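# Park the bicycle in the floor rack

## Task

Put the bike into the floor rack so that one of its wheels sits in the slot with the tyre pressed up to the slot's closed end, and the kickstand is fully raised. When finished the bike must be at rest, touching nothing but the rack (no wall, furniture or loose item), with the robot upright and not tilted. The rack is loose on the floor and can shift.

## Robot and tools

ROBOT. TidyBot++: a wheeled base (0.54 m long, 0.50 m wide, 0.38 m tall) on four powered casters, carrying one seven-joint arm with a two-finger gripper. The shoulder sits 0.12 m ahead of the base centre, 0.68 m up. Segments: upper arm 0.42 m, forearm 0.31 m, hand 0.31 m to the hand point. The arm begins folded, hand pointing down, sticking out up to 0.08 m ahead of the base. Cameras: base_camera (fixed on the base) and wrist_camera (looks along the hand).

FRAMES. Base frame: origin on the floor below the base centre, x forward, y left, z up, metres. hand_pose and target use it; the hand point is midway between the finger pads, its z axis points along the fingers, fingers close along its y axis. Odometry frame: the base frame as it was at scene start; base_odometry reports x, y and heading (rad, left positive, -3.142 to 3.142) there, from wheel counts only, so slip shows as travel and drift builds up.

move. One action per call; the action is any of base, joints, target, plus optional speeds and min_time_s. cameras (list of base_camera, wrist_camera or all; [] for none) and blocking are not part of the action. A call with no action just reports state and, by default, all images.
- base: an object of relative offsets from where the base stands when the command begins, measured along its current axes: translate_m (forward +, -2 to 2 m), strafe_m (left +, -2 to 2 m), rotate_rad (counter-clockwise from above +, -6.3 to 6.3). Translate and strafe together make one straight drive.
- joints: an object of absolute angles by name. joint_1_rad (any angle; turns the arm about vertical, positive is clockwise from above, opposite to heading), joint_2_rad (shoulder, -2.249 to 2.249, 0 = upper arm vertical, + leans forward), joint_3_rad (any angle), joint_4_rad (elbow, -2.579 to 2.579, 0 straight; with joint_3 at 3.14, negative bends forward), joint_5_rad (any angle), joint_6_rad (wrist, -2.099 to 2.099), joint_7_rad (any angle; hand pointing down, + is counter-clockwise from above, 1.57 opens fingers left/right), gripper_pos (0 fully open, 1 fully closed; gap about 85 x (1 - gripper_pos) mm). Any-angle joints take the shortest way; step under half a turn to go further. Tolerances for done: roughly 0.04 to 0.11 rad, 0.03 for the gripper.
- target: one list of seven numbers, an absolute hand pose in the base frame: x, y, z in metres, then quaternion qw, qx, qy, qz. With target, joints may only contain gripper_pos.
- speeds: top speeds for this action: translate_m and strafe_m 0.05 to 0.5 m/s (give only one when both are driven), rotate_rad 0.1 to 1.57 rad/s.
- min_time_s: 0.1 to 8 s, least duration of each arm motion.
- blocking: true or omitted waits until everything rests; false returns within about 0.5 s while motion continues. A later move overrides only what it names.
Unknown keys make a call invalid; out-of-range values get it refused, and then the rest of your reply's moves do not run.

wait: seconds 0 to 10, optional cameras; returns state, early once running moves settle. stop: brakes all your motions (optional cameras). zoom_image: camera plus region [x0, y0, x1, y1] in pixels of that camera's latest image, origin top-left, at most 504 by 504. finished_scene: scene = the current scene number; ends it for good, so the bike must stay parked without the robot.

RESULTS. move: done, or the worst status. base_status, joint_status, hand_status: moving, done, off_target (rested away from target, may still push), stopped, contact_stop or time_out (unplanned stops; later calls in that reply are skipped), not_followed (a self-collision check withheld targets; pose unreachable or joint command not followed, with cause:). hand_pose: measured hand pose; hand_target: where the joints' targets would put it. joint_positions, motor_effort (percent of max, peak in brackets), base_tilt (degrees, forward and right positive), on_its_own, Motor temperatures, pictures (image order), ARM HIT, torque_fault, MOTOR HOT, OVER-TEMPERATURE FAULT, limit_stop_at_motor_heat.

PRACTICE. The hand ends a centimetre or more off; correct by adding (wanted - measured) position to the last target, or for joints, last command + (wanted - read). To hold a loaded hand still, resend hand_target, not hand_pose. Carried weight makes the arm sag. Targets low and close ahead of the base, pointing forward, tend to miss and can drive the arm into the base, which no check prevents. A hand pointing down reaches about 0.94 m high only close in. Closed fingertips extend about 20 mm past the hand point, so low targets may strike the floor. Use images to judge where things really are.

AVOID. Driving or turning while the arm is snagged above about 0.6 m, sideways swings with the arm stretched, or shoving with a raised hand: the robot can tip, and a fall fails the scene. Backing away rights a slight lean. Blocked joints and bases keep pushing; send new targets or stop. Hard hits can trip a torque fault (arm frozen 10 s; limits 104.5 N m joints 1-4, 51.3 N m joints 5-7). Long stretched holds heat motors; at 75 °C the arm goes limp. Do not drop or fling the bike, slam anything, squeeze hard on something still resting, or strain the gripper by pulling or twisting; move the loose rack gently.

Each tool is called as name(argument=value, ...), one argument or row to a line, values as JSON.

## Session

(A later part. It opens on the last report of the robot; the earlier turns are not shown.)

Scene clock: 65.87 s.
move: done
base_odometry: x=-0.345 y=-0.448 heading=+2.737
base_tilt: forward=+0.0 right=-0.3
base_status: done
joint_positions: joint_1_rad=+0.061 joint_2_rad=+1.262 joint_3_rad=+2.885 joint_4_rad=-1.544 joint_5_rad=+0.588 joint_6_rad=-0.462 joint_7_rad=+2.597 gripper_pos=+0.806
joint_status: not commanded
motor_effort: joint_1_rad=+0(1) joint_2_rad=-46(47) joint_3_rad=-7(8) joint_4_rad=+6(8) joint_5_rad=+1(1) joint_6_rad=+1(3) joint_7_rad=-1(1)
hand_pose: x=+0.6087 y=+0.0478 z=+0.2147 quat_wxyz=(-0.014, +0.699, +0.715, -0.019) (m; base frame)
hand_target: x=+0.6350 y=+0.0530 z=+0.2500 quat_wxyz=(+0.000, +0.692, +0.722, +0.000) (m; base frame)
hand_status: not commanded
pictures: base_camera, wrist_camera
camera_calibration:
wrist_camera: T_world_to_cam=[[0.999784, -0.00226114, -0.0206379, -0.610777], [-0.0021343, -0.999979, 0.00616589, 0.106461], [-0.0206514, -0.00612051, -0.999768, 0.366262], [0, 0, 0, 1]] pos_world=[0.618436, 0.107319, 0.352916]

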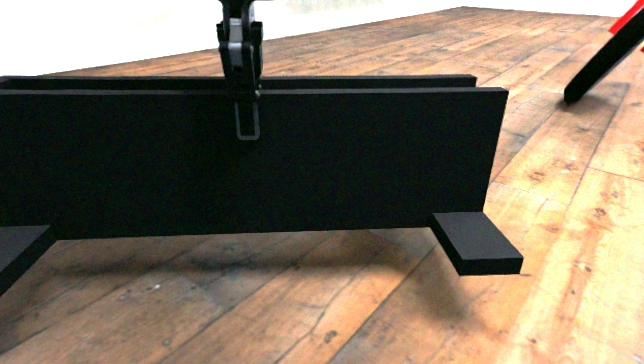

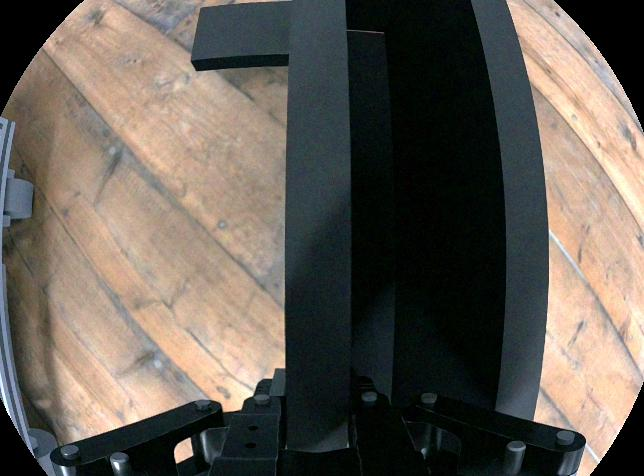

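move(
  base={"rotate_rad": -0.6},
  joints={"joint_1_rad": -0.95},
  min_time_s=2,
  cameras=["all"],
)

zoom_image(
  camera="base_camera",
  region=[240, 0, 644, 200],
)

Scene clock: 70.93 s.
move: done
base_odometry: x=-0.345 y=-0.447 heading=+2.139
base_tilt: forward=-0.1 right=-0.3
base_status: done
joint_positions: joint_1_rad=-0.947 joint_2_rad=+1.262 joint_3_rad=+2.871 joint_4_rad=-1.544 joint_5_rad=+0.585 joint_6_rad=-0.466 joint_7_rad=+2.599 gripper_pos=+0.806
joint_status: all done
motor_effort: joint_1_rad=+0(10) joint_2_rad=-46(46) joint_3_rad=-7(14) joint_4_rad=+6(6) joint_5_rad=+0(1) joint_6_rad=+1(3) joint_7_rad=+0(1)
hand_pose: x=+0.3325 y=+0.4430 z=+0.2160 quat_wxyz=(-0.010, +0.264, +0.964, -0.023) (m; base frame)
hand_target: x=+0.3479 y=+0.4655 z=+0.2500 quat_wxyz=(+0.000, +0.256, +0.967, +0.000) (m; base frame)
hand_status: not commanded
pictures: base_camera, wrist_camera
camera_calibration:
wrist_camera: T_world_to_cam=[[0.531547, 0.846697, -0.0237002, -0.553386], [0.846849, -0.531802, -0.00571488, 0.0139595], [-0.0174426, -0.0170327, -0.999703, 0.367969], [0, 0, 0, 1]] pos_world=[0.288747, 0.482242, 0.354824]

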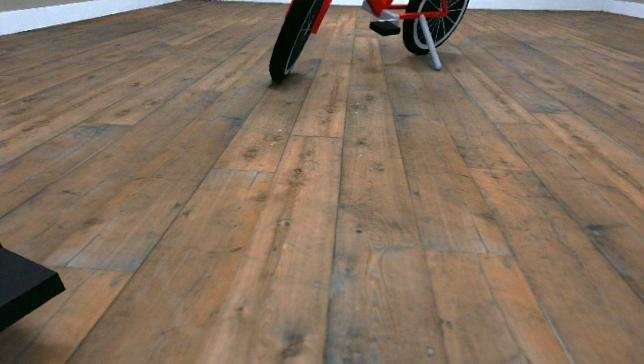

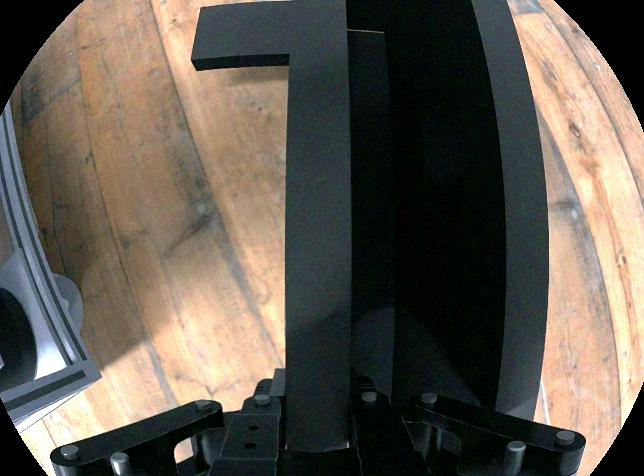

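Scaled by 1.248.

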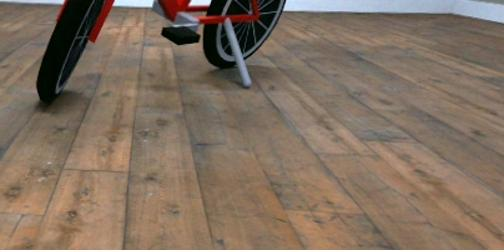

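move(
  base={"rotate_rad": 0.598},
  joints={"joint_1_rad": 0.061},
  min_time_s=2,
)

move(
  base={"translate_m": 0.71, "strafe_m": -0.12},
)

move(
  target=[0.625, 0.053, 0.18, 0, 0.692, 0.722, 0],
)

move(
  target=[0.614, 0.054, 0.13, 0, 0.692, 0.722, 0],
  cameras=["all"],
)

Scene clock: 75.47 s.
move: done
base_odometry: x=-0.345 y=-0.447 heading=+2.735
base_tilt: forward=-0.1 right=-0.3
base_status: done
joint_positions: joint_1_rad=+0.059 joint_2_rad=+1.262 joint_3_rad=+2.890 joint_4_rad=-1.544 joint_5_rad=+0.585 joint_6_rad=-0.466 joint_7_rad=+2.599 gripper_pos=+0.806
joint_status: all done
motor_effort: joint_1_rad=+0(8) joint_2_rad=-46(46) joint_3_rad=-7(11) joint_4_rad=+6(7) joint_5_rad=+0(2) joint_6_rad=+1(2) joint_7_rad=+0(1)
hand_pose: x=+0.6073 y=+0.0455 z=+0.2143 quat_wxyz=(-0.014, +0.698, +0.715, -0.022) (m; base frame)
hand_target: x=+0.6350 y=+0.0532 z=+0.2500 quat_wxyz=(+0.000, +0.692, +0.722, +0.000) (m; base frame)
hand_status: not commanded
pictures: none

Scene clock: 78.03 s.
move: done
base_odometry: x=-0.950 y=-0.056 heading=+2.735
base_tilt: forward=+0.0 right=-0.2
base_status: done
joint_positions: joint_1_rad=+0.058 joint_2_rad=+1.262 joint_3_rad=+2.889 joint_4_rad=-1.544 joint_5_rad=+0.585 joint_6_rad=-0.467 joint_7_rad=+2.599 gripper_pos=+0.806
joint_status: not commanded
motor_effort: joint_1_rad=+0(2) joint_2_rad=-46(48) joint_3_rad=-7(9) joint_4_rad=+6(9) joint_5_rad=+0(1) joint_6_rad=+1(3) joint_7_rad=+0(1)
hand_pose: x=+0.6067 y=+0.0461 z=+0.2143 quat_wxyz=(-0.014, +0.698, +0.715, -0.023) (m; base frame)
hand_target: x=+0.6350 y=+0.0532 z=+0.2500 quat_wxyz=(+0.000, +0.692, +0.722, +0.000) (m; base frame)
hand_status: not commanded
pictures: none

Scene clock: 79.37 s.
move: done
base_odometry: x=-0.950 y=-0.056 heading=+2.735
base_tilt: forward=+0.0 right=-0.2
base_status: not commanded
joint_positions: joint_1_rad=+0.049 joint_2_rad=+1.346 joint_3_rad=+2.907 joint_4_rad=-1.523 joint_5_rad=+0.594 joint_6_rad=-0.429 joint_7_rad=+2.599 gripper_pos=+0.806
joint_status: not commanded
motor_effort: joint_1_rad=+0(0) joint_2_rad=-45(48) joint_3_rad=-7(8) joint_4_rad=+4(6) joint_5_rad=+0(1) joint_6_rad=+0(2) joint_7_rad=+0(1)
hand_pose: x=+0.5885 y=+0.0473 z=+0.1738 quat_wxyz=(-0.027, +0.695, +0.717, -0.031) (m; base frame)
hand_target: x=+0.6250 y=+0.0530 z=+0.1800 quat_wxyz=(+0.000, +0.692, +0.722, +0.000) (m; base frame)
hand_status: done (0.037 m and 4.8 deg from the pose sent, 0.039 m and 3.2 deg at the start)
pictures: none

Scene clock: 80.47 s.
move: done
base_odometry: x=-0.950 y=-0.056 heading=+2.735
base_tilt: forward=+0.0 right=-0.3
base_status: not commanded
joint_positions: joint_1_rad=+0.030 joint_2_rad=+1.405 joint_3_rad=+2.932 joint_4_rad=-1.481 joint_5_rad=+0.623 joint_6_rad=-0.359 joint_7_rad=+2.582 gripper_pos=+0.806
joint_status: not commanded
motor_effort: joint_1_rad=-1(1) joint_2_rad=-34(45) joint_3_rad=-5(7) joint_4_rad=+3(5) joint_5_rad=+0(1) joint_6_rad=-1(1) joint_7_rad=+0(1)
hand_pose: x=+0.6022 y=+0.0509 z=+0.1453 quat_wxyz=(-0.013, +0.691, +0.723, -0.013) (m; base frame)
hand_target: x=+0.6140 y=+0.0540 z=+0.1300 quat_wxyz=(+0.000, +0.692, +0.722, +0.000) (m; base frame)
hand_status: done (0.020 m and 2.1 deg from the pose sent, 0.051 m and 4.8 deg at the start)
pictures: base_camera, wrist_camera
camera_calibration:
wrist_camera: T_world_to_cam=[[0.99976, 0.0192124, -0.0105077, -0.60823], [0.0192052, -0.999815, -0.000786826, 0.0980996], [-0.0105209, 0.000584835, -0.999944, 0.290309], [0, 0, 0, 1]] pos_world=[0.609254, 0.109597, 0.283979]

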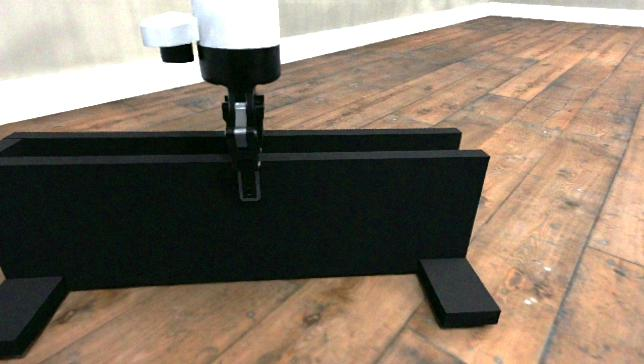

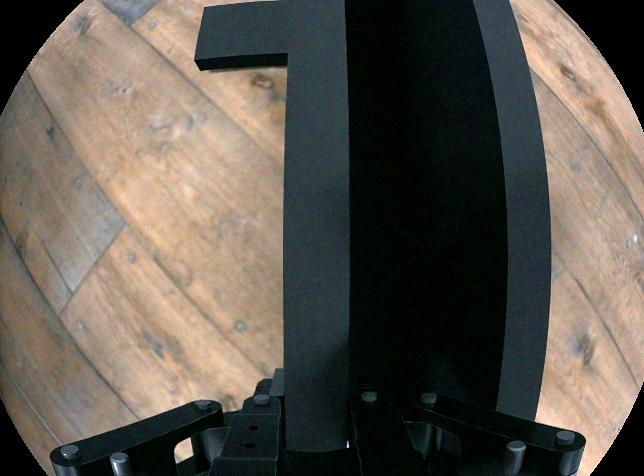

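move(
  target=[0.614, 0.054, 0.112, 0, 0.692, 0.722, 0],
)

move(
  joints={"gripper_pos": 0.4},
  cameras=["all"],
)

Scene clock: 81.67 s.
move: done
base_odometry: x=-0.950 y=-0.056 heading=+2.735
base_tilt: forward=+0.0 right=-0.2
base_status: not commanded
joint_positions: joint_1_rad=+0.026 joint_2_rad=+1.422 joint_3_rad=+2.933 joint_4_rad=-1.443 joint_5_rad=+0.632 joint_6_rad=-0.348 joint_7_rad=+2.580 gripper_pos=+0.806
joint_status: not commanded
motor_effort: joint_1_rad=+0(1) joint_2_rad=-33(36) joint_3_rad=-4(5) joint_4_rad=+3(5) joint_5_rad=+0(1) joint_6_rad=-1(2) joint_7_rad=+0(0)
hand_pose: x=+0.6194 y=+0.0536 z=+0.1398 quat_wxyz=(-0.003, +0.690, +0.724, +0.000) (m; base frame)
hand_target: x=+0.6140 y=+0.0540 z=+0.1120 quat_wxyz=(+0.000, +0.692, +0.722, +0.000) (m; base frame)
hand_status: done (0.028 m and 0.5 deg from the pose sent, 0.035 m and 2.1 deg at the start)
pictures: none

Scene clock: 82.50 s.
move: done
base_odometry: x=-0.950 y=-0.056 heading=+2.735
base_tilt: forward=+0.0 right=-0.2
base_status: not commanded
joint_positions: joint_1_rad=+0.025 joint_2_rad=+1.432 joint_3_rad=+2.934 joint_4_rad=-1.442 joint_5_rad=+0.632 joint_6_rad=-0.347 joint_7_rad=+2.580 gripper_pos=+0.400
joint_status: all done
motor_effort: joint_1_rad=+0(1) joint_2_rad=-37(37) joint_3_rad=-5(5) joint_4_rad=+3(4) joint_5_rad=+0(1) joint_6_rad=+1(1) joint_7_rad=+0(1)
hand_pose: x=+0.6145 y=+0.0537 z=+0.1347 quat_wxyz=(-0.006, +0.690, +0.724, -0.004) (m; base frame)
hand_target: x=+0.6140 y=+0.0540 z=+0.1120 quat_wxyz=(+0.000, +0.692, +0.722, +0.000) (m; base frame)
hand_status: not commanded
pictures: base_camera, wrist_camera
camera_calibration:
wrist_camera: T_world_to_cam=[[0.999664, 0.0229162, 0.0120997, -0.62393], [0.0229676, -0.999728, -0.00412748, 0.0988001], [0.0120018, 0.004404, -0.999918, 0.26586], [0, 0, 0, 1]] pos_world=[0.61826, 0.1119, 0.273796]

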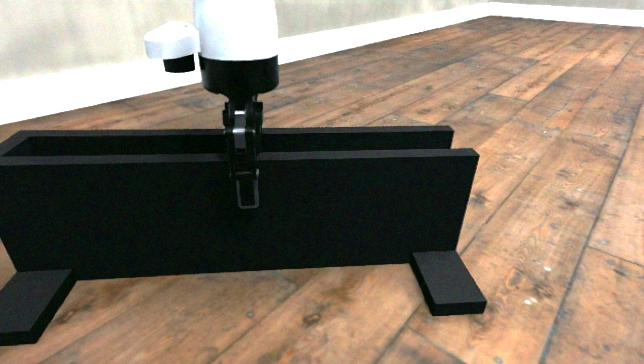

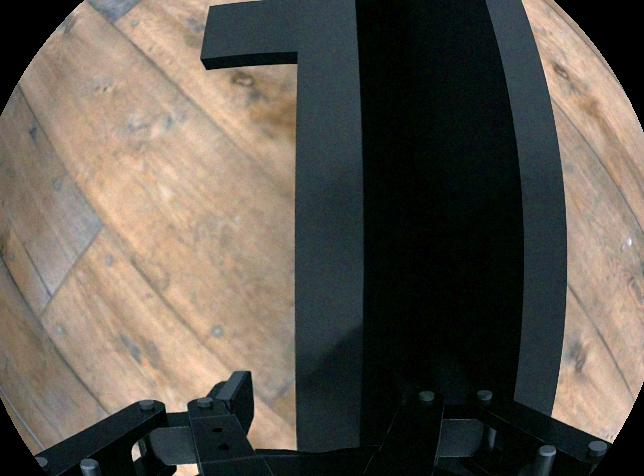

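move(
  target=[0.62, 0.05, 0.35, 0, 0.7071, 0.7071, 0],
)

move(
  joints={"joint_1_rad": 0, "joint_2_rad": -0.336, "joint_3_rad": 3.14, "joint_4_rad": -2.5, "joint_5_rad": 0, "joint_6_rad": 0.2, "joint_7_rad": 1.57, "gripper_pos": 0},
)

move(
  base={"translate_m": -0.5, "strafe_m": -0.4, "rotate_rad": -0.25},
  cameras=["all"],
)

zoom_image(
  camera="wrist_camera",
  region=[190, 100, 590, 440],
)

Scene clock: 85.33 s.
move: done
base_odometry: x=-0.950 y=-0.056 heading=+2.735
base_tilt: forward=+0.0 right=-0.2
base_status: not commanded
joint_positions: joint_1_rad=+0.081 joint_2_rad=+0.992 joint_3_rad=+2.845 joint_4_rad=-1.621 joint_5_rad=+0.508 joint_6_rad=-0.545 joint_7_rad=+2.611 gripper_pos=+0.400
joint_status: not commanded
motor_effort: joint_1_rad=+0(1) joint_2_rad=-35(40) joint_3_rad=-6(6) joint_4_rad=+7(8) joint_5_rad=+1(1) joint_6_rad=+1(2) joint_7_rad=+0(1)
hand_pose: x=+0.6447 y=+0.0503 z=+0.3445 quat_wxyz=(+0.022, +0.713, +0.701, +0.020) (m; base frame)
hand_target: x=+0.6200 y=+0.0500 z=+0.3500 quat_wxyz=(+0.000, +0.707, +0.707, +0.000) (m; base frame)
hand_status: done (0.025 m and 3.6 deg from the pose sent, 0.215 m and 2.9 deg at the start)
pictures: none

Scene clock: 88.23 s.
move: done
base_odometry: x=-0.950 y=-0.056 heading=+2.735
base_tilt: forward=-0.1 right=-0.3
base_status: not commanded
joint_positions: joint_1_rad=+0.013 joint_2_rad=-0.321 joint_3_rad=+3.125 joint_4_rad=-2.472 joint_5_rad=+0.040 joint_6_rad=+0.138 joint_7_rad=+1.621 gripper_pos=+0.000
joint_status: all done
motor_effort: joint_1_rad=+0(1) joint_2_rad=-6(37) joint_3_rad=-1(6) joint_4_rad=+16(16) joint_5_rad=+0(2) joint_6_rad=+9(10) joint_7_rad=+0(2)
hand_pose: x=+0.5303 y=+0.0047 z=+0.7757 quat_wxyz=(+0.023, +0.844, +0.042, +0.534) (m; base frame)
hand_target: x=+0.5284 y=+0.0020 z=+0.7840 quat_wxyz=(+0.000, +0.832, +0.000, +0.555) (m; base frame)
hand_status: not commanded
pictures: none

Scene clock: 90.90 s.
move: done
base_odometry: x=-0.332 y=+0.114 heading=+2.485
base_tilt: forward=+0.0 right=-0.2
base_status: done
joint_positions: joint_1_rad=+0.007 joint_2_rad=-0.323 joint_3_rad=+3.130 joint_4_rad=-2.474 joint_5_rad=+0.038 joint_6_rad=+0.141 joint_7_rad=+1.620 gripper_pos=+0.000
joint_status: not commanded
motor_effort: joint_1_rad=+0(1) joint_2_rad=-6(8) joint_3_rad=-1(2) joint_4_rad=+16(17) joint_5_rad=+0(1) joint_6_rad=+9(10) joint_7_rad=-1(1)
hand_pose: x=+0.5300 y=+0.0051 z=+0.7762 quat_wxyz=(+0.021, +0.843, +0.041, +0.536) (m; base frame)
hand_target: x=+0.5284 y=+0.0020 z=+0.7840 quat_wxyz=(+0.000, +0.832, +0.000, +0.555) (m; base frame)
hand_status: not commanded
pictures: base_camera, wrist_camera
camera_calibration:
wrist_camera: T_world_to_cam=[[0.0118331, -0.997651, 0.0674728, -0.0602718], [-0.423116, -0.0661345, -0.903659, 0.984706], [0.905998, -0.0178558, -0.422905, -0.0131117], [0, 0, 0, 1]] pos_world=[0.429237, 0.00475874, 0.88836]

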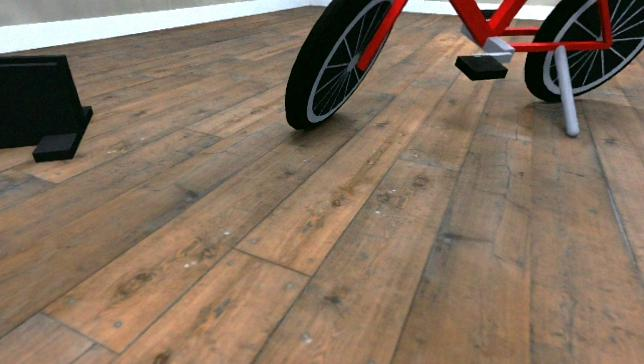

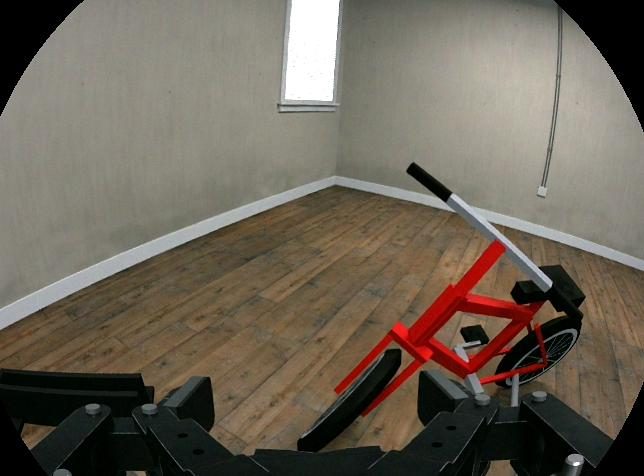

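Scaled by 1.260.

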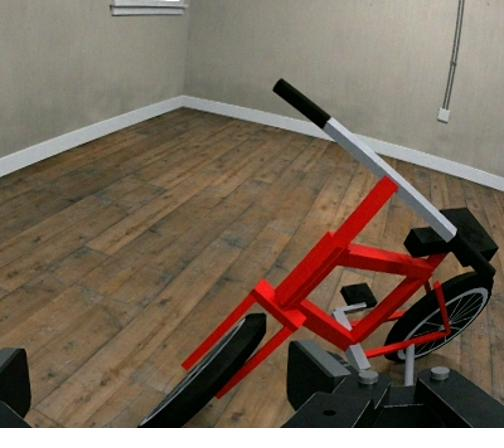

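move(
  base={"translate_m": 0.10, "strafe_m": -0.59, "rotate_rad": 0.25},
  joints={"joint_2_rad": -0.6, "joint_4_rad": -2.4, "joint_6_rad": -0.1},
  cameras=["all"],
)

zoom_image(
  camera="wrist_camera",
  region=[120, 60, 524, 420],
)

Scene clock: 97.80 s.
move: done
base_odometry: x=-0.051 y=+0.642 heading=+2.735
base_tilt: forward=-0.1 right=-0.2
base_status: done
joint_positions: joint_1_rad=+0.004 joint_2_rad=-0.587 joint_3_rad=+3.136 joint_4_rad=-2.443 joint_5_rad=+0.038 joint_6_rad=-0.042 joint_7_rad=+1.620 gripper_pos=+0.000
joint_status: all done
motor_effort: joint_1_rad=+0(1) joint_2_rad=+0(7) joint_3_rad=+0(2) joint_4_rad=+18(18) joint_5_rad=+0(1) joint_6_rad=+9(11) joint_7_rad=+0(1)
hand_pose: x=+0.4824 y=+0.0018 z=+0.8440 quat_wxyz=(+0.027, +0.812, +0.036, +0.582) (m; base frame)
hand_target: x=+0.4821 y=+0.0020 z=+0.8570 quat_wxyz=(+0.000, +0.813, +0.000, +0.582) (m; base frame)
hand_status: not commanded
pictures: base_camera, wrist_camera
camera_calibration:
wrist_camera: T_world_to_cam=[[-0.00508313, -0.997537, 0.069955, -0.0615772], [-0.319351, -0.0646733, -0.945427, 1.01073], [0.947623, -0.0271459, -0.318236, -0.0497275], [0, 0, 0, 1]] pos_world=[0.369588, 0.00259193, 0.944055]

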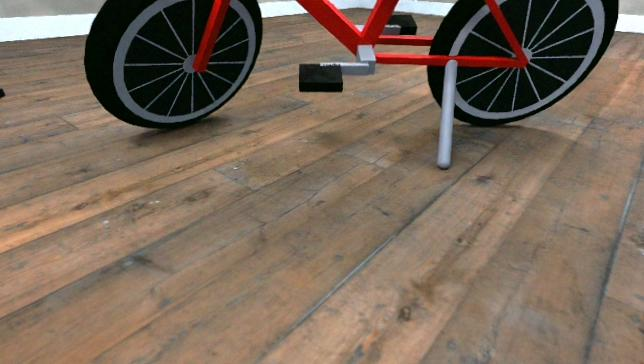

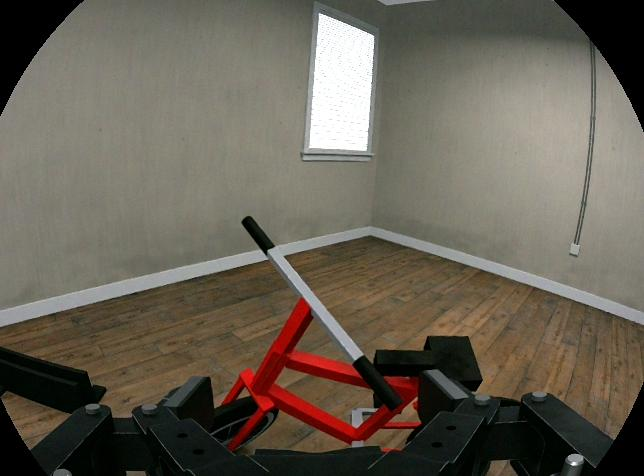

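Scaled by 1.248.

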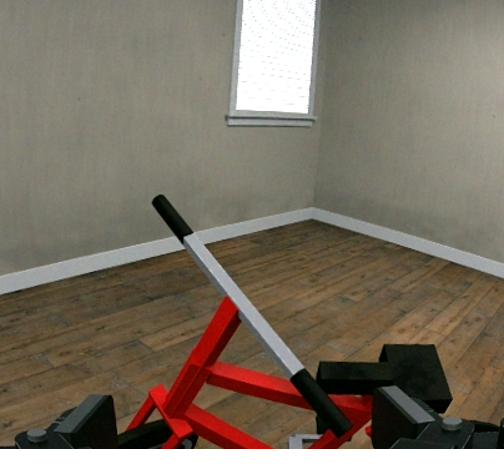

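move(
  base={"translate_m": 0.32},
)

move(
  target=[0.574, -0.091, 0.755, -0.078, 0.912, 0.348, 0.204],
  cameras=["all"],
)

Scene clock: 102.13 s.
move: done
base_odometry: x=-0.345 y=+0.769 heading=+2.735
base_tilt: forward=+0.0 right=-0.2
base_status: done
joint_positions: joint_1_rad=+0.004 joint_2_rad=-0.591 joint_3_rad=+3.136 joint_4_rad=-2.441 joint_5_rad=+0.038 joint_6_rad=-0.044 joint_7_rad=+1.620 gripper_pos=+0.000
joint_status: not commanded
motor_effort: joint_1_rad=+0(0) joint_2_rad=+0(4) joint_3_rad=-1(1) joint_4_rad=+18(19) joint_5_rad=+0(1) joint_6_rad=+9(10) joint_7_rad=+0(1)
hand_pose: x=+0.4818 y=+0.0017 z=+0.8454 quat_wxyz=(+0.027, +0.811, +0.036, +0.583) (m; base frame)
hand_target: x=+0.4821 y=+0.0020 z=+0.8570 quat_wxyz=(+0.000, +0.813, +0.000, +0.582) (m; base frame)
hand_status: not commanded
pictures: none

Scene clock: 105.37 s.
move: done
base_odometry: x=-0.345 y=+0.769 heading=+2.735
base_tilt: forward=+0.0 right=-0.2
base_status: not commanded
joint_positions: joint_1_rad=-1.739 joint_2_rad=-0.726 joint_3_rad=+4.505 joint_4_rad=-1.604 joint_5_rad=+0.530 joint_6_rad=-1.246 joint_7_rad=+1.953 gripper_pos=+0.000
joint_status: not commanded
motor_effort: joint_1_rad=+0(1) joint_2_rad=+18(19) joint_3_rad=-12(12) joint_4_rad=+12(19) joint_5_rad=-1(2) joint_6_rad=+5(10) joint_7_rad=-1(1)
hand_pose: x=+0.5722 y=-0.0636 z=+0.7626 quat_wxyz=(-0.087, +0.912, +0.337, +0.217) (m; base frame)
hand_target: x=+0.5740 y=-0.0910 z=+0.7550 quat_wxyz=(-0.078, +0.912, +0.348, +0.204) (m; base frame)
hand_status: done (0.029 m and 2.2 deg from the pose sent, 0.159 m and 59.4 deg at the start)
pictures: base_camera, wrist_camera
camera_calibration:
wrist_camera: T_world_to_cam=[[0.626215, -0.77965, -0.000215303, -0.414323], [-0.694436, -0.557645, -0.454742, 0.767364], [0.35442, 0.284916, -0.890623, 0.63333], [0, 0, 0, 1]] pos_world=[0.567876, -0.0755562, 0.912922]

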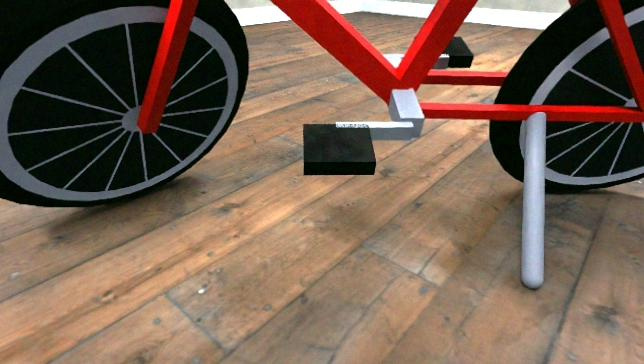

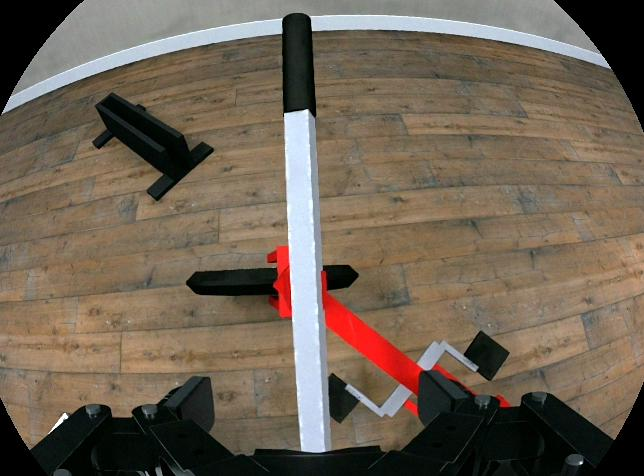

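move(
  target=[0.618, -0.051, 0.626, -0.078, 0.912, 0.348, 0.204],
  min_time_s=1.5,
  cameras=["all"],
)

Scene clock: 108.23 s.
move: done
base_odometry: x=-0.345 y=+0.769 heading=+2.735
base_tilt: forward=+0.0 right=-0.2
base_status: not commanded
joint_positions: joint_1_rad=-1.943 joint_2_rad=-0.897 joint_3_rad=+4.682 joint_4_rad=-1.748 joint_5_rad=+0.813 joint_6_rad=-1.083 joint_7_rad=+1.831 gripper_pos=+0.000
joint_status: not commanded
motor_effort: joint_1_rad=+0(1) joint_2_rad=+23(24) joint_3_rad=-14(15) joint_4_rad=+10(12) joint_5_rad=-1(2) joint_6_rad=+5(5) joint_7_rad=+0(1)
hand_pose: x=+0.6090 y=-0.0534 z=+0.6416 quat_wxyz=(-0.069, +0.908, +0.365, +0.192) (m; base frame)
hand_target: x=+0.6180 y=-0.0510 z=+0.6260 quat_wxyz=(-0.078, +0.912, +0.348, +0.204) (m; base frame)
hand_status: done (0.018 m and 2.7 deg from the pose sent, 0.145 m and 2.2 deg at the start)
pictures: base_camera, wrist_camera
camera_calibration:
wrist_camera: T_world_to_cam=[[0.665484, -0.745888, 0.0279606, -0.469766], [-0.676677, -0.618697, -0.399151, 0.693841], [0.315021, 0.246708, -0.916459, 0.548048], [0, 0, 0, 1]] pos_world=[0.609482, -0.0563235, 0.792346]

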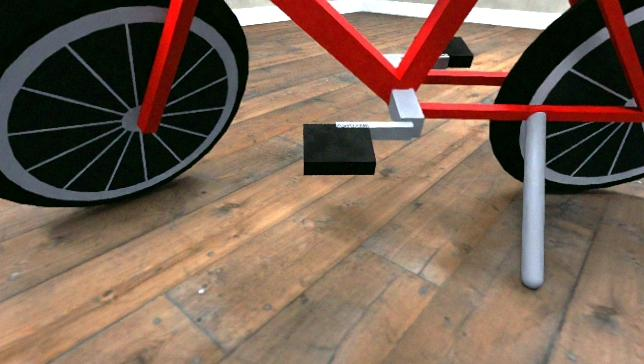

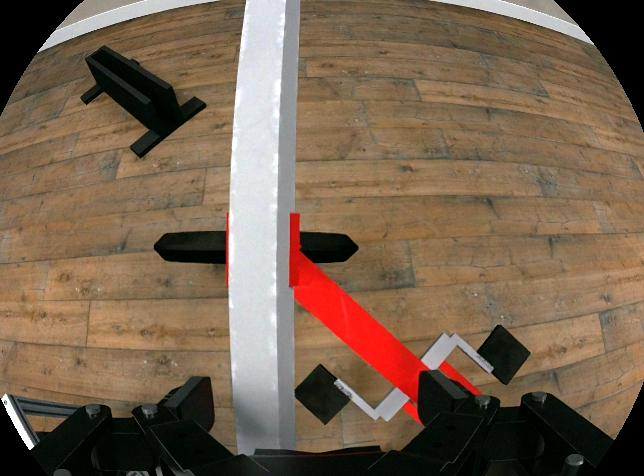

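move(
  target=[0.606, -0.031, 0.612, -0.078, 0.912, 0.348, 0.204],
  cameras=["wrist_camera"],
)

Scene clock: 109.87 s.
move: done
base_odometry: x=-0.345 y=+0.769 heading=+2.735
base_tilt: forward=+0.0 right=-0.2
base_status: not commanded
joint_positions: joint_1_rad=-1.951 joint_2_rad=-0.897 joint_3_rad=+4.702 joint_4_rad=-1.831 joint_5_rad=+0.829 joint_6_rad=-1.010 joint_7_rad=+1.770 gripper_pos=+0.000
joint_status: not commanded
motor_effort: joint_1_rad=+0(1) joint_2_rad=+22(23) joint_3_rad=-14(14) joint_4_rad=+9(10) joint_5_rad=-1(1) joint_6_rad=+5(5) joint_7_rad=-1(1)
hand_pose: x=+0.5969 y=-0.0333 z=+0.6214 quat_wxyz=(-0.078, +0.909, +0.363, +0.191) (m; base frame)
hand_target: x=+0.6060 y=-0.0310 z=+0.6120 quat_wxyz=(-0.078, +0.912, +0.348, +0.204) (m; base frame)
hand_status: done (0.013 m and 2.3 deg from the pose sent, 0.037 m and 2.7 deg at the start)
pictures: wrist_camera
camera_calibration:
wrist_camera: T_world_to_cam=[[0.664956, -0.746807, 0.0106289, -0.435083], [-0.680565, -0.611714, -0.403283, 0.695147], [0.307676, 0.260932, -0.915014, 0.532341], [0, 0, 0, 1]] pos_world=[0.598615, -0.0385964, 0.772064]

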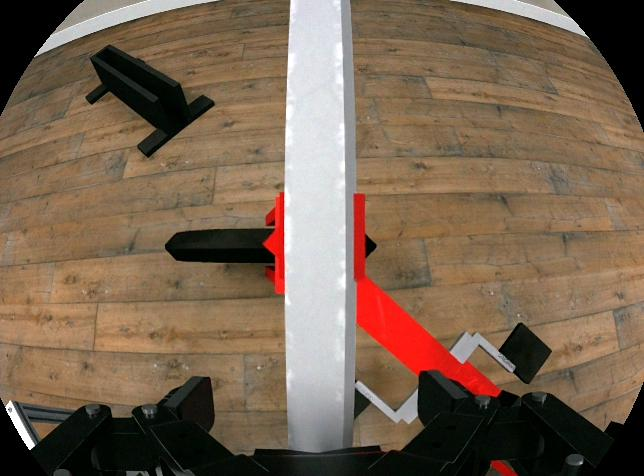

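move(
  target=[0.611, -0.028, 0.598, -0.078, 0.912, 0.348, 0.204],
)

move(
  joints={"gripper_pos": 0.8},
  cameras=["wrist_camera"],
)

Scene clock: 111.20 s.
move: done
base_odometry: x=-0.345 y=+0.769 heading=+2.735
base_tilt: forward=-0.1 right=-0.2
base_status: not commanded
joint_positions: joint_1_rad=-1.976 joint_2_rad=-0.910 joint_3_rad=+4.721 joint_4_rad=-1.837 joint_5_rad=+0.882 joint_6_rad=-0.994 joint_7_rad=+1.733 gripper_pos=+0.000
joint_status: not commanded
motor_effort: joint_1_rad=+0(1) joint_2_rad=+23(24) joint_3_rad=-14(14) joint_4_rad=+9(10) joint_5_rad=+0(1) joint_6_rad=+4(5) joint_7_rad=+0(1)
hand_pose: x=+0.6054 y=-0.0342 z=+0.6118 quat_wxyz=(-0.066, +0.910, +0.362, +0.193) (m; base frame)
hand_target: x=+0.6110 y=-0.0280 z=+0.5980 quat_wxyz=(-0.078, +0.912, +0.348, +0.204) (m; base frame)
hand_status: done (0.016 m and 2.5 deg from the pose sent, 0.028 m and 2.3 deg at the start)
pictures: none

Scene clock: 112.27 s.
move: done
base_odometry: x=-0.345 y=+0.769 heading=+2.735
base_tilt: forward=+0.0 right=-0.2
base_status: not commanded
joint_positions: joint_1_rad=-1.978 joint_2_rad=-0.910 joint_3_rad=+4.721 joint_4_rad=-1.840 joint_5_rad=+0.886 joint_6_rad=-0.993 joint_7_rad=+1.733 gripper_pos=+0.783
joint_status: all done
motor_effort: joint_1_rad=+0(1) joint_2_rad=+20(23) joint_3_rad=-11(14) joint_4_rad=+9(10) joint_5_rad=+0(2) joint_6_rad=+5(5) joint_7_rad=+0(1)
hand_pose: x=+0.6049 y=-0.0331 z=+0.6110 quat_wxyz=(-0.065, +0.909, +0.364, +0.192) (m; base frame)
hand_target: x=+0.6110 y=-0.0280 z=+0.5980 quat_wxyz=(-0.078, +0.912, +0.348, +0.204) (m; base frame)
hand_status: not commanded
pictures: wrist_camera
camera_calibration:
wrist_camera: T_world_to_cam=[[0.662361, -0.748382, 0.0346867, -0.453264], [-0.677695, -0.618251, -0.398114, 0.691404], [0.319386, 0.240188, -0.91668, 0.51359], [0, 0, 0, 1]] pos_world=[0.604752, -0.0351115, 0.761777]

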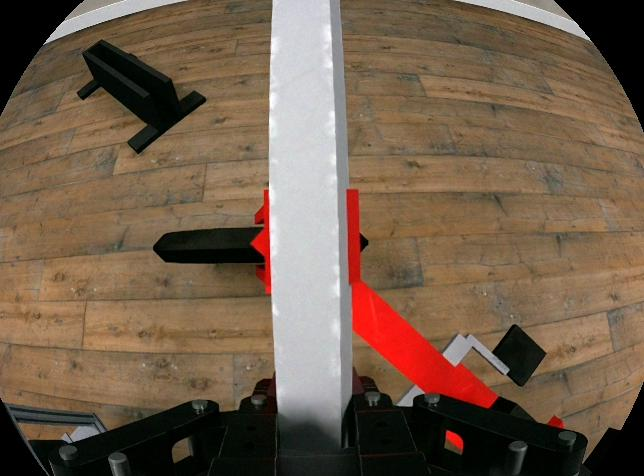

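move(
  joints={"gripper_pos": 0.97},
)

move(
  base={"translate_m": 0.048},
  speeds={"translate_m": 0.05},
  target=[0.611, -0.016, 0.613, -0.053, 0.960, 0.237, 0.139],
  min_time_s=1.2,
  cameras=["all"],
)

Scene clock: 115.47 s.
move: off_target
base_odometry: x=-0.345 y=+0.769 heading=+2.735
base_tilt: forward=+0.0 right=-0.2
base_status: not commanded
joint_positions: joint_1_rad=-1.978 joint_2_rad=-0.910 joint_3_rad=+4.721 joint_4_rad=-1.840 joint_5_rad=+0.886 joint_6_rad=-0.992 joint_7_rad=+1.733 gripper_pos=+0.786
joint_status: gripper_pos off_target (ended at +0.786, target +0.970)
motor_effort: joint_1_rad=+1(1) joint_2_rad=+19(19) joint_3_rad=-11(11) joint_4_rad=+10(10) joint_5_rad=-1(1) joint_6_rad=+5(5) joint_7_rad=-1(1)
hand_pose: x=+0.6050 y=-0.0332 z=+0.6110 quat_wxyz=(-0.065, +0.909, +0.364, +0.192) (m; base frame)
hand_target: x=+0.6110 y=-0.0280 z=+0.5980 quat_wxyz=(-0.078, +0.912, +0.348, +0.204) (m; base frame)
hand_status: not commanded
pictures: none

Scene clock: 117.23 s.
move: done
base_odometry: x=-0.389 y=+0.788 heading=+2.735
base_tilt: forward=+0.0 right=-0.2
base_status: done
joint_positions: joint_1_rad=-2.103 joint_2_rad=-0.832 joint_3_rad=+4.738 joint_4_rad=-1.787 joint_5_rad=+0.899 joint_6_rad=-1.072 joint_7_rad=+1.457 gripper_pos=+0.805
joint_status: not commanded
motor_effort: joint_1_rad=-3(10) joint_2_rad=+14(20) joint_3_rad=-8(13) joint_4_rad=+9(12) joint_5_rad=-4(6) joint_6_rad=+8(12) joint_7_rad=-3(4)
hand_pose: x=+0.6133 y=-0.0073 z=+0.6297 quat_wxyz=(-0.041, +0.945, +0.282, +0.163) (m; base frame)
hand_target: x=+0.6110 y=-0.0160 z=+0.6130 quat_wxyz=(-0.053, +0.960, +0.237, +0.139) (m; base frame)
hand_status: done (0.019 m and 6.3 deg from the pose sent, 0.018 m and 17.0 deg at the start)
pictures: base_camera, wrist_camera
camera_calibration:
wrist_camera: T_world_to_cam=[[0.518227, -0.854703, 0.030398, -0.349887], [-0.801183, -0.497599, -0.332417, 0.75577], [0.299244, 0.147913, -0.942642, 0.549898], [0, 0, 0, 1]] pos_world=[0.622277, -0.00431638, 0.780224]

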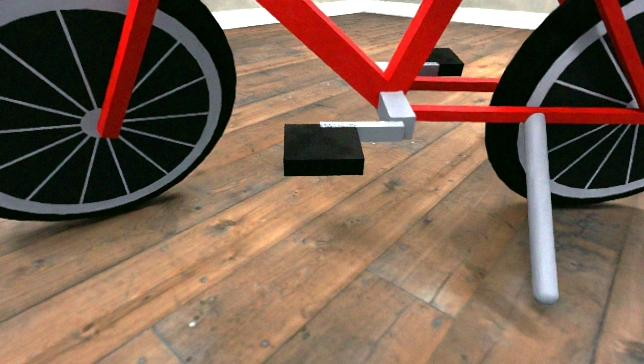

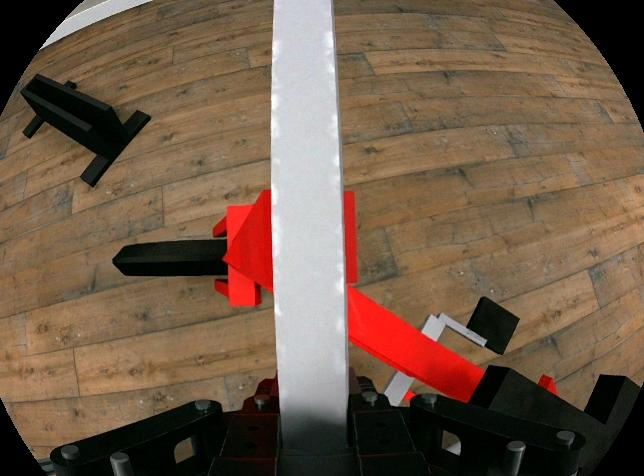

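move(
  base={"translate_m": 0.048},
  speeds={"translate_m": 0.05},
  target=[0.611, -0.005, 0.628, -0.0265, 0.99, 0.118, 0.069],
  min_time_s=1.2,
)

move(
  base={"translate_m": 0.048},
  speeds={"translate_m": 0.05},
  target=[0.611, 0.007, 0.642, 0, 1, 0, 0],
  min_time_s=1.2,
  cameras=["all"],
)

Scene clock: 119.30 s.
move: done
base_odometry: x=-0.433 y=+0.807 heading=+2.735
base_tilt: forward=+0.0 right=-0.2
base_status: done
joint_positions: joint_1_rad=-2.273 joint_2_rad=-0.825 joint_3_rad=+4.763 joint_4_rad=-1.647 joint_5_rad=+0.899 joint_6_rad=-1.279 joint_7_rad=+1.182 gripper_pos=+0.819
joint_status: not commanded
motor_effort: joint_1_rad=+0(4) joint_2_rad=+18(20) joint_3_rad=-9(11) joint_4_rad=+9(11) joint_5_rad=-3(5) joint_6_rad=+4(8) joint_7_rad=-3(4)
hand_pose: x=+0.6182 y=+0.0121 z=+0.6448 quat_wxyz=(-0.024, +0.979, +0.172, +0.105) (m; base frame)
hand_target: x=+0.6110 y=-0.0050 z=+0.6280 quat_wxyz=(-0.027, +0.990, +0.118, +0.069) (m; base frame)
hand_status: done (0.025 m and 7.6 deg from the pose sent, 0.004 m and 22.4 deg at the start)
pictures: none

Scene clock: 121.13 s.
move: off_target
base_odometry: x=-0.478 y=+0.826 heading=+2.735
base_tilt: forward=+0.0 right=-0.2
base_status: done
joint_positions: joint_1_rad=-2.385 joint_2_rad=-0.939 joint_3_rad=+4.665 joint_4_rad=-1.491 joint_5_rad=+0.978 joint_6_rad=-1.594 joint_7_rad=+0.824 gripper_pos=+0.825
joint_status: not commanded
motor_effort: joint_1_rad=+1(2) joint_2_rad=+29(29) joint_3_rad=-14(14) joint_4_rad=+10(12) joint_5_rad=+3(3) joint_6_rad=+3(5) joint_7_rad=-2(4)
hand_pose: x=+0.6126 y=+0.0059 z=+0.6570 quat_wxyz=(-0.009, +0.999, +0.014, +0.035) (m; base frame)
hand_target: x=+0.6239 y=-0.0083 z=+0.6544 quat_wxyz=(-0.008, +0.999, -0.030, +0.032) (m; base frame)
hand_status: off_target (0.015 m and 4.4 deg from the pose sent, 0.009 m and 23.4 deg at the start)
pictures: base_camera, wrist_camera
camera_calibration:
wrist_camera: T_world_to_cam=[[0.00227883, -0.99997, 0.0074579, -0.00709074], [-0.997536, -0.0027961, -0.0700993, 0.715867], [0.070118, -0.00727978, -0.997512, 0.751231], [0, 0, 0, 1]] pos_world=[0.661444, 0.000379896, 0.799596]

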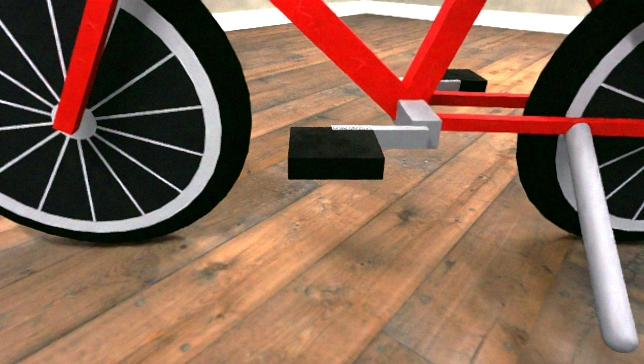

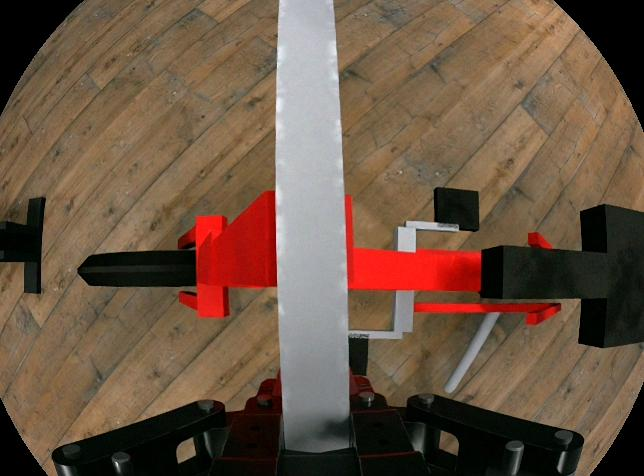

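move(
  base={"strafe_m": 0.05},
  speeds={"strafe_m": 0.05},
  target=[0.611, 0.015, 0.642, 0, 0.989, -0.149, 0],
  min_time_s=1,
)

move(
  base={"strafe_m": 0.16, "translate_m": 0.055},
  speeds={"strafe_m": 0.12},
  cameras=["all"],
)

Scene clock: 124.53 s.
move: off_target
base_odometry: x=-0.498 y=+0.780 heading=+2.735
base_tilt: forward=+0.0 right=-0.2
base_status: done
joint_positions: joint_1_rad=-2.390 joint_2_rad=-0.939 joint_3_rad=+4.645 joint_4_rad=-1.488 joint_5_rad=+0.987 joint_6_rad=-1.617 joint_7_rad=+0.504 gripper_pos=+0.826
joint_status: not commanded
motor_effort: joint_1_rad=+1(5) joint_2_rad=+28(29) joint_3_rad=-13(15) joint_4_rad=+11(11) joint_5_rad=+4(5) joint_6_rad=+6(8) joint_7_rad=-2(3)
hand_pose: x=+0.6105 y=+0.0070 z=+0.6622 quat_wxyz=(-0.010, +0.990, -0.139, +0.034) (m; base frame)
hand_target: x=+0.6307 y=-0.0074 z=+0.6627 quat_wxyz=(-0.019, +0.980, -0.191, +0.048) (m; base frame)
hand_status: off_target (0.022 m and 4.3 deg from the pose sent, 0.018 m and 19.2 deg at the start)
pictures: none

Scene clock: 126.90 s.
move: done
base_odometry: x=-0.611 y=+0.655 heading=+2.735
base_tilt: forward=+0.0 right=-0.2
base_status: done
joint_positions: joint_1_rad=-2.389 joint_2_rad=-0.941 joint_3_rad=+4.643 joint_4_rad=-1.484 joint_5_rad=+0.994 joint_6_rad=-1.624 joint_7_rad=+0.488 gripper_pos=+0.826
joint_status: not commanded
motor_effort: joint_1_rad=+1(5) joint_2_rad=+27(30) joint_3_rad=-13(15) joint_4_rad=+9(12) joint_5_rad=+5(5) joint_6_rad=+6(10) joint_7_rad=-1(2)
hand_pose: x=+0.6119 y=+0.0037 z=+0.6631 quat_wxyz=(-0.008, +0.988, -0.149, +0.036) (m; base frame)
hand_target: x=+0.6307 y=-0.0074 z=+0.6627 quat_wxyz=(-0.019, +0.980, -0.191, +0.048) (m; base frame)
hand_status: not commanded
pictures: base_camera, wrist_camera
camera_calibration:
wrist_camera: T_world_to_cam=[[-0.318832, -0.94781, -0.00160689, 0.193014], [-0.945581, 0.318198, -0.0680152, 0.681149], [0.0649767, -0.020166, -0.997683, 0.760572], [0, 0, 0, 1]] pos_world=[0.656201, -0.0184617, 0.805449]

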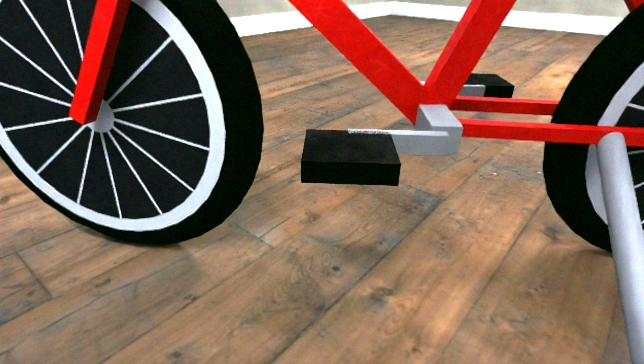

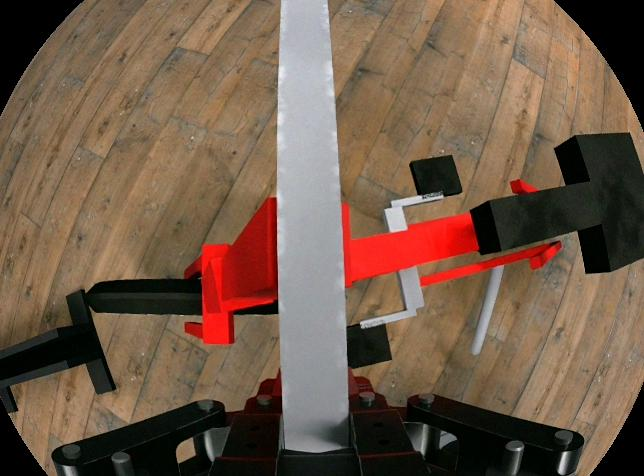

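move(
  base={"strafe_m": 0.02},
  speeds={"strafe_m": 0.05},
  target=[0.615, 0.005, 0.642, 0, 1, 0, 0],
  min_time_s=1,
  cameras=["all"],
)

zoom_image(
  camera="wrist_camera",
  region=[0, 160, 300, 360],
)

Scene clock: 129.30 s.
move: off_target
base_odometry: x=-0.620 y=+0.636 heading=+2.735
base_tilt: forward=+0.0 right=-0.2
base_status: done
joint_positions: joint_1_rad=-2.388 joint_2_rad=-0.954 joint_3_rad=+4.650 joint_4_rad=-1.472 joint_5_rad=+1.000 joint_6_rad=-1.624 joint_7_rad=+0.716 gripper_pos=+0.826
joint_status: not commanded
motor_effort: joint_1_rad=-1(3) joint_2_rad=+32(32) joint_3_rad=-16(17) joint_4_rad=+8(10) joint_5_rad=+0(5) joint_6_rad=+1(9) joint_7_rad=+1(2)
hand_pose: x=+0.6161 y=-0.0006 z=+0.6587 quat_wxyz=(-0.006, +0.999, -0.043, +0.033) (m; base frame)
hand_target: x=+0.6262 y=-0.0086 z=+0.6527 quat_wxyz=(-0.007, +0.999, -0.027, +0.028) (m; base frame)
hand_status: off_target (0.018 m and 6.3 deg from the pose sent, 0.021 m and 17.6 deg at the start)
pictures: base_camera, wrist_camera
camera_calibration:
wrist_camera: T_world_to_cam=[[-0.112298, -0.993634, 0.0090016, 0.0559006], [-0.991566, 0.111466, -0.0661209, 0.713153], [0.0646966, -0.016351, -0.997771, 0.756131], [0, 0, 0, 1]] pos_world=[0.664497, -0.0115839, 0.801097]

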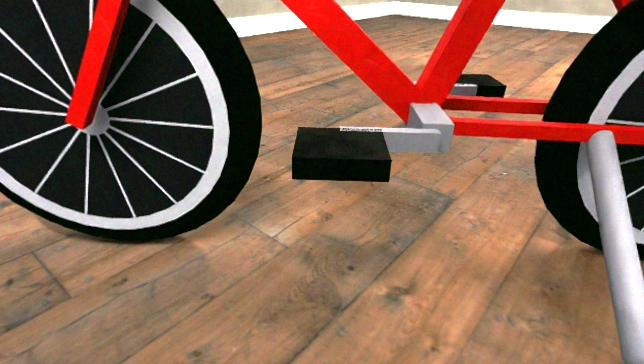

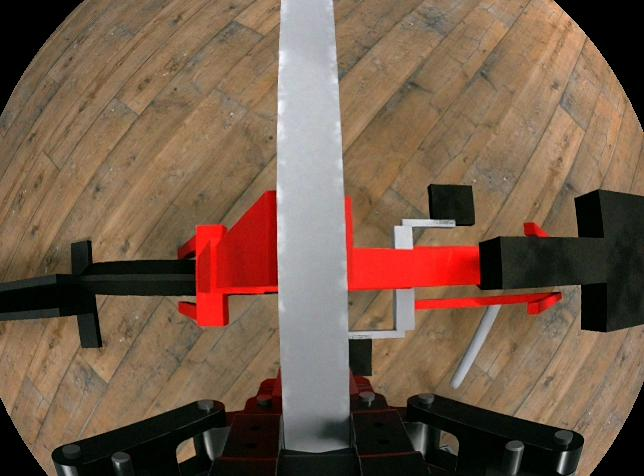

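Scaled by 1.680.

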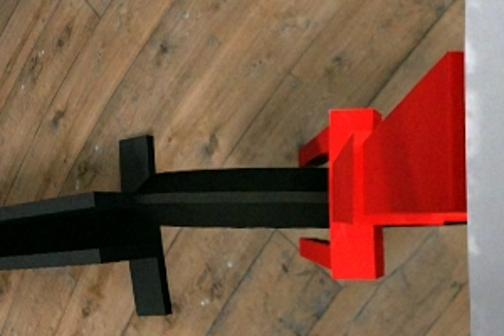

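move(
  target=[0.62, 0.005, 0.642, 0, 0.999, 0.045, 0],
  min_time_s=1,
  cameras=["wrist_camera"],
)

zoom_image(
  camera="wrist_camera",
  region=[0, 160, 300, 360],
)

Scene clock: 131.90 s.
move: off_target
base_odometry: x=-0.620 y=+0.636 heading=+2.735
base_tilt: forward=+0.0 right=-0.2
base_status: not commanded
joint_positions: joint_1_rad=-2.402 joint_2_rad=-0.959 joint_3_rad=+4.666 joint_4_rad=-1.450 joint_5_rad=+1.000 joint_6_rad=-1.624 joint_7_rad=+0.820 gripper_pos=+0.826
joint_status: not commanded
motor_effort: joint_1_rad=-1(2) joint_2_rad=+32(33) joint_3_rad=-16(17) joint_4_rad=+8(9) joint_5_rad=-1(1) joint_6_rad=+0(0) joint_7_rad=+1(1)
hand_pose: x=+0.6217 y=+0.0002 z=+0.6569 quat_wxyz=(-0.006, +0.999, +0.003, +0.031) (m; base frame)
hand_target: x=+0.6283 y=-0.0055 z=+0.6498 quat_wxyz=(-0.005, +0.999, +0.024, +0.021) (m; base frame)
hand_status: off_target (0.016 m and 6.1 deg from the pose sent, 0.018 m and 10.8 deg at the start)
pictures: wrist_camera
camera_calibration:
wrist_camera: T_world_to_cam=[[-0.0208325, -0.999711, 0.0119556, -0.00140784], [-0.997821, 0.0200413, -0.0628618, 0.720249], [0.0626041, -0.0132392, -0.997951, 0.75536], [0, 0, 0, 1]] pos_world=[0.671361, -0.00584186, 0.799105]

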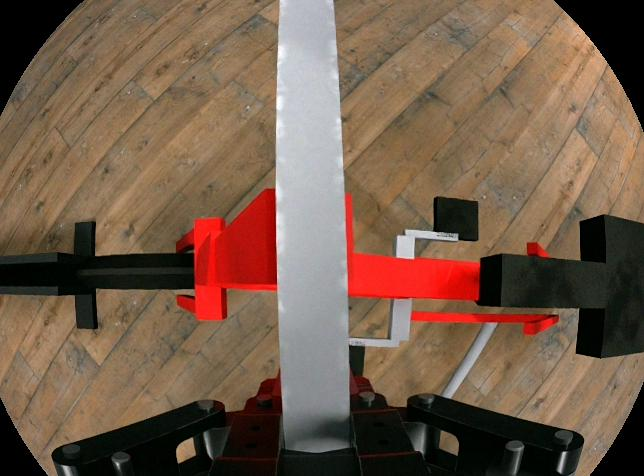

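Scaled by 1.680.

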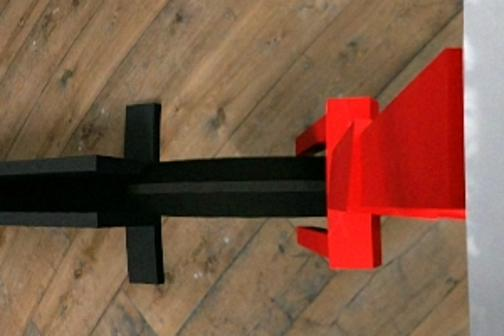

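move(
  base={"strafe_m": 0.08, "translate_m": -0.005},
  speeds={"strafe_m": 0.06},
  cameras=["all"],
)

zoom_image(
  camera="wrist_camera",
  region=[0, 160, 300, 360],
)

Scene clock: 134.40 s.
move: done
base_odometry: x=-0.647 y=+0.561 heading=+2.735
base_tilt: forward=+0.0 right=-0.2
base_status: done
joint_positions: joint_1_rad=-2.418 joint_2_rad=-0.961 joint_3_rad=+4.669 joint_4_rad=-1.445 joint_5_rad=+1.001 joint_6_rad=-1.626 joint_7_rad=+0.824 gripper_pos=+0.826
joint_status: not commanded
motor_effort: joint_1_rad=-1(6) joint_2_rad=+32(33) joint_3_rad=-16(17) joint_4_rad=+8(10) joint_5_rad=-1(2) joint_6_rad=+0(4) joint_7_rad=+1(1)
hand_pose: x=+0.6227 y=+0.0064 z=+0.6563 quat_wxyz=(-0.006, +0.999, +0.010, +0.030) (m; base frame)
hand_target: x=+0.6283 y=-0.0055 z=+0.6498 quat_wxyz=(-0.005, +0.999, +0.024, +0.021) (m; base frame)
hand_status: not commanded
pictures: base_camera, wrist_camera
camera_calibration:
wrist_camera: T_world_to_cam=[[-0.00690332, -0.999899, 0.0124298, -0.00419766], [-0.99814, 0.00613717, -0.0606553, 0.719913], [0.0605729, -0.0128254, -0.998081, 0.756236], [0, 0, 0, 1]] pos_world=[0.672737, 0.00108355, 0.798504]

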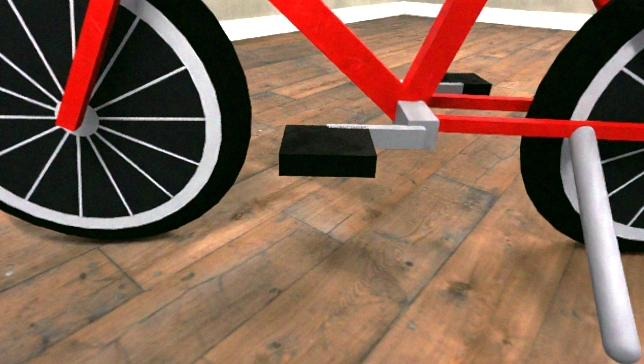

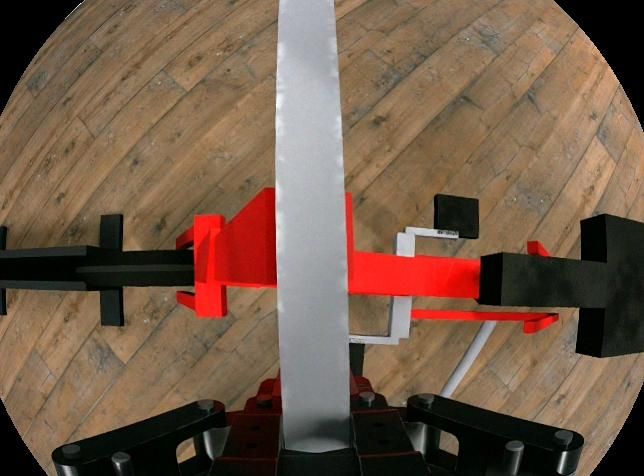

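Scaled by 1.680.

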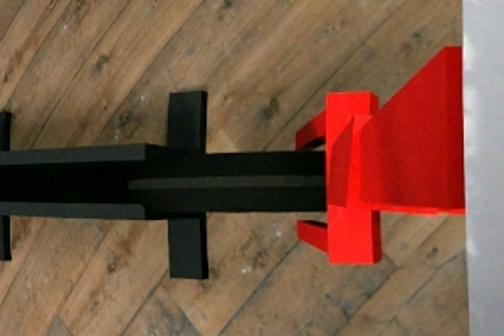

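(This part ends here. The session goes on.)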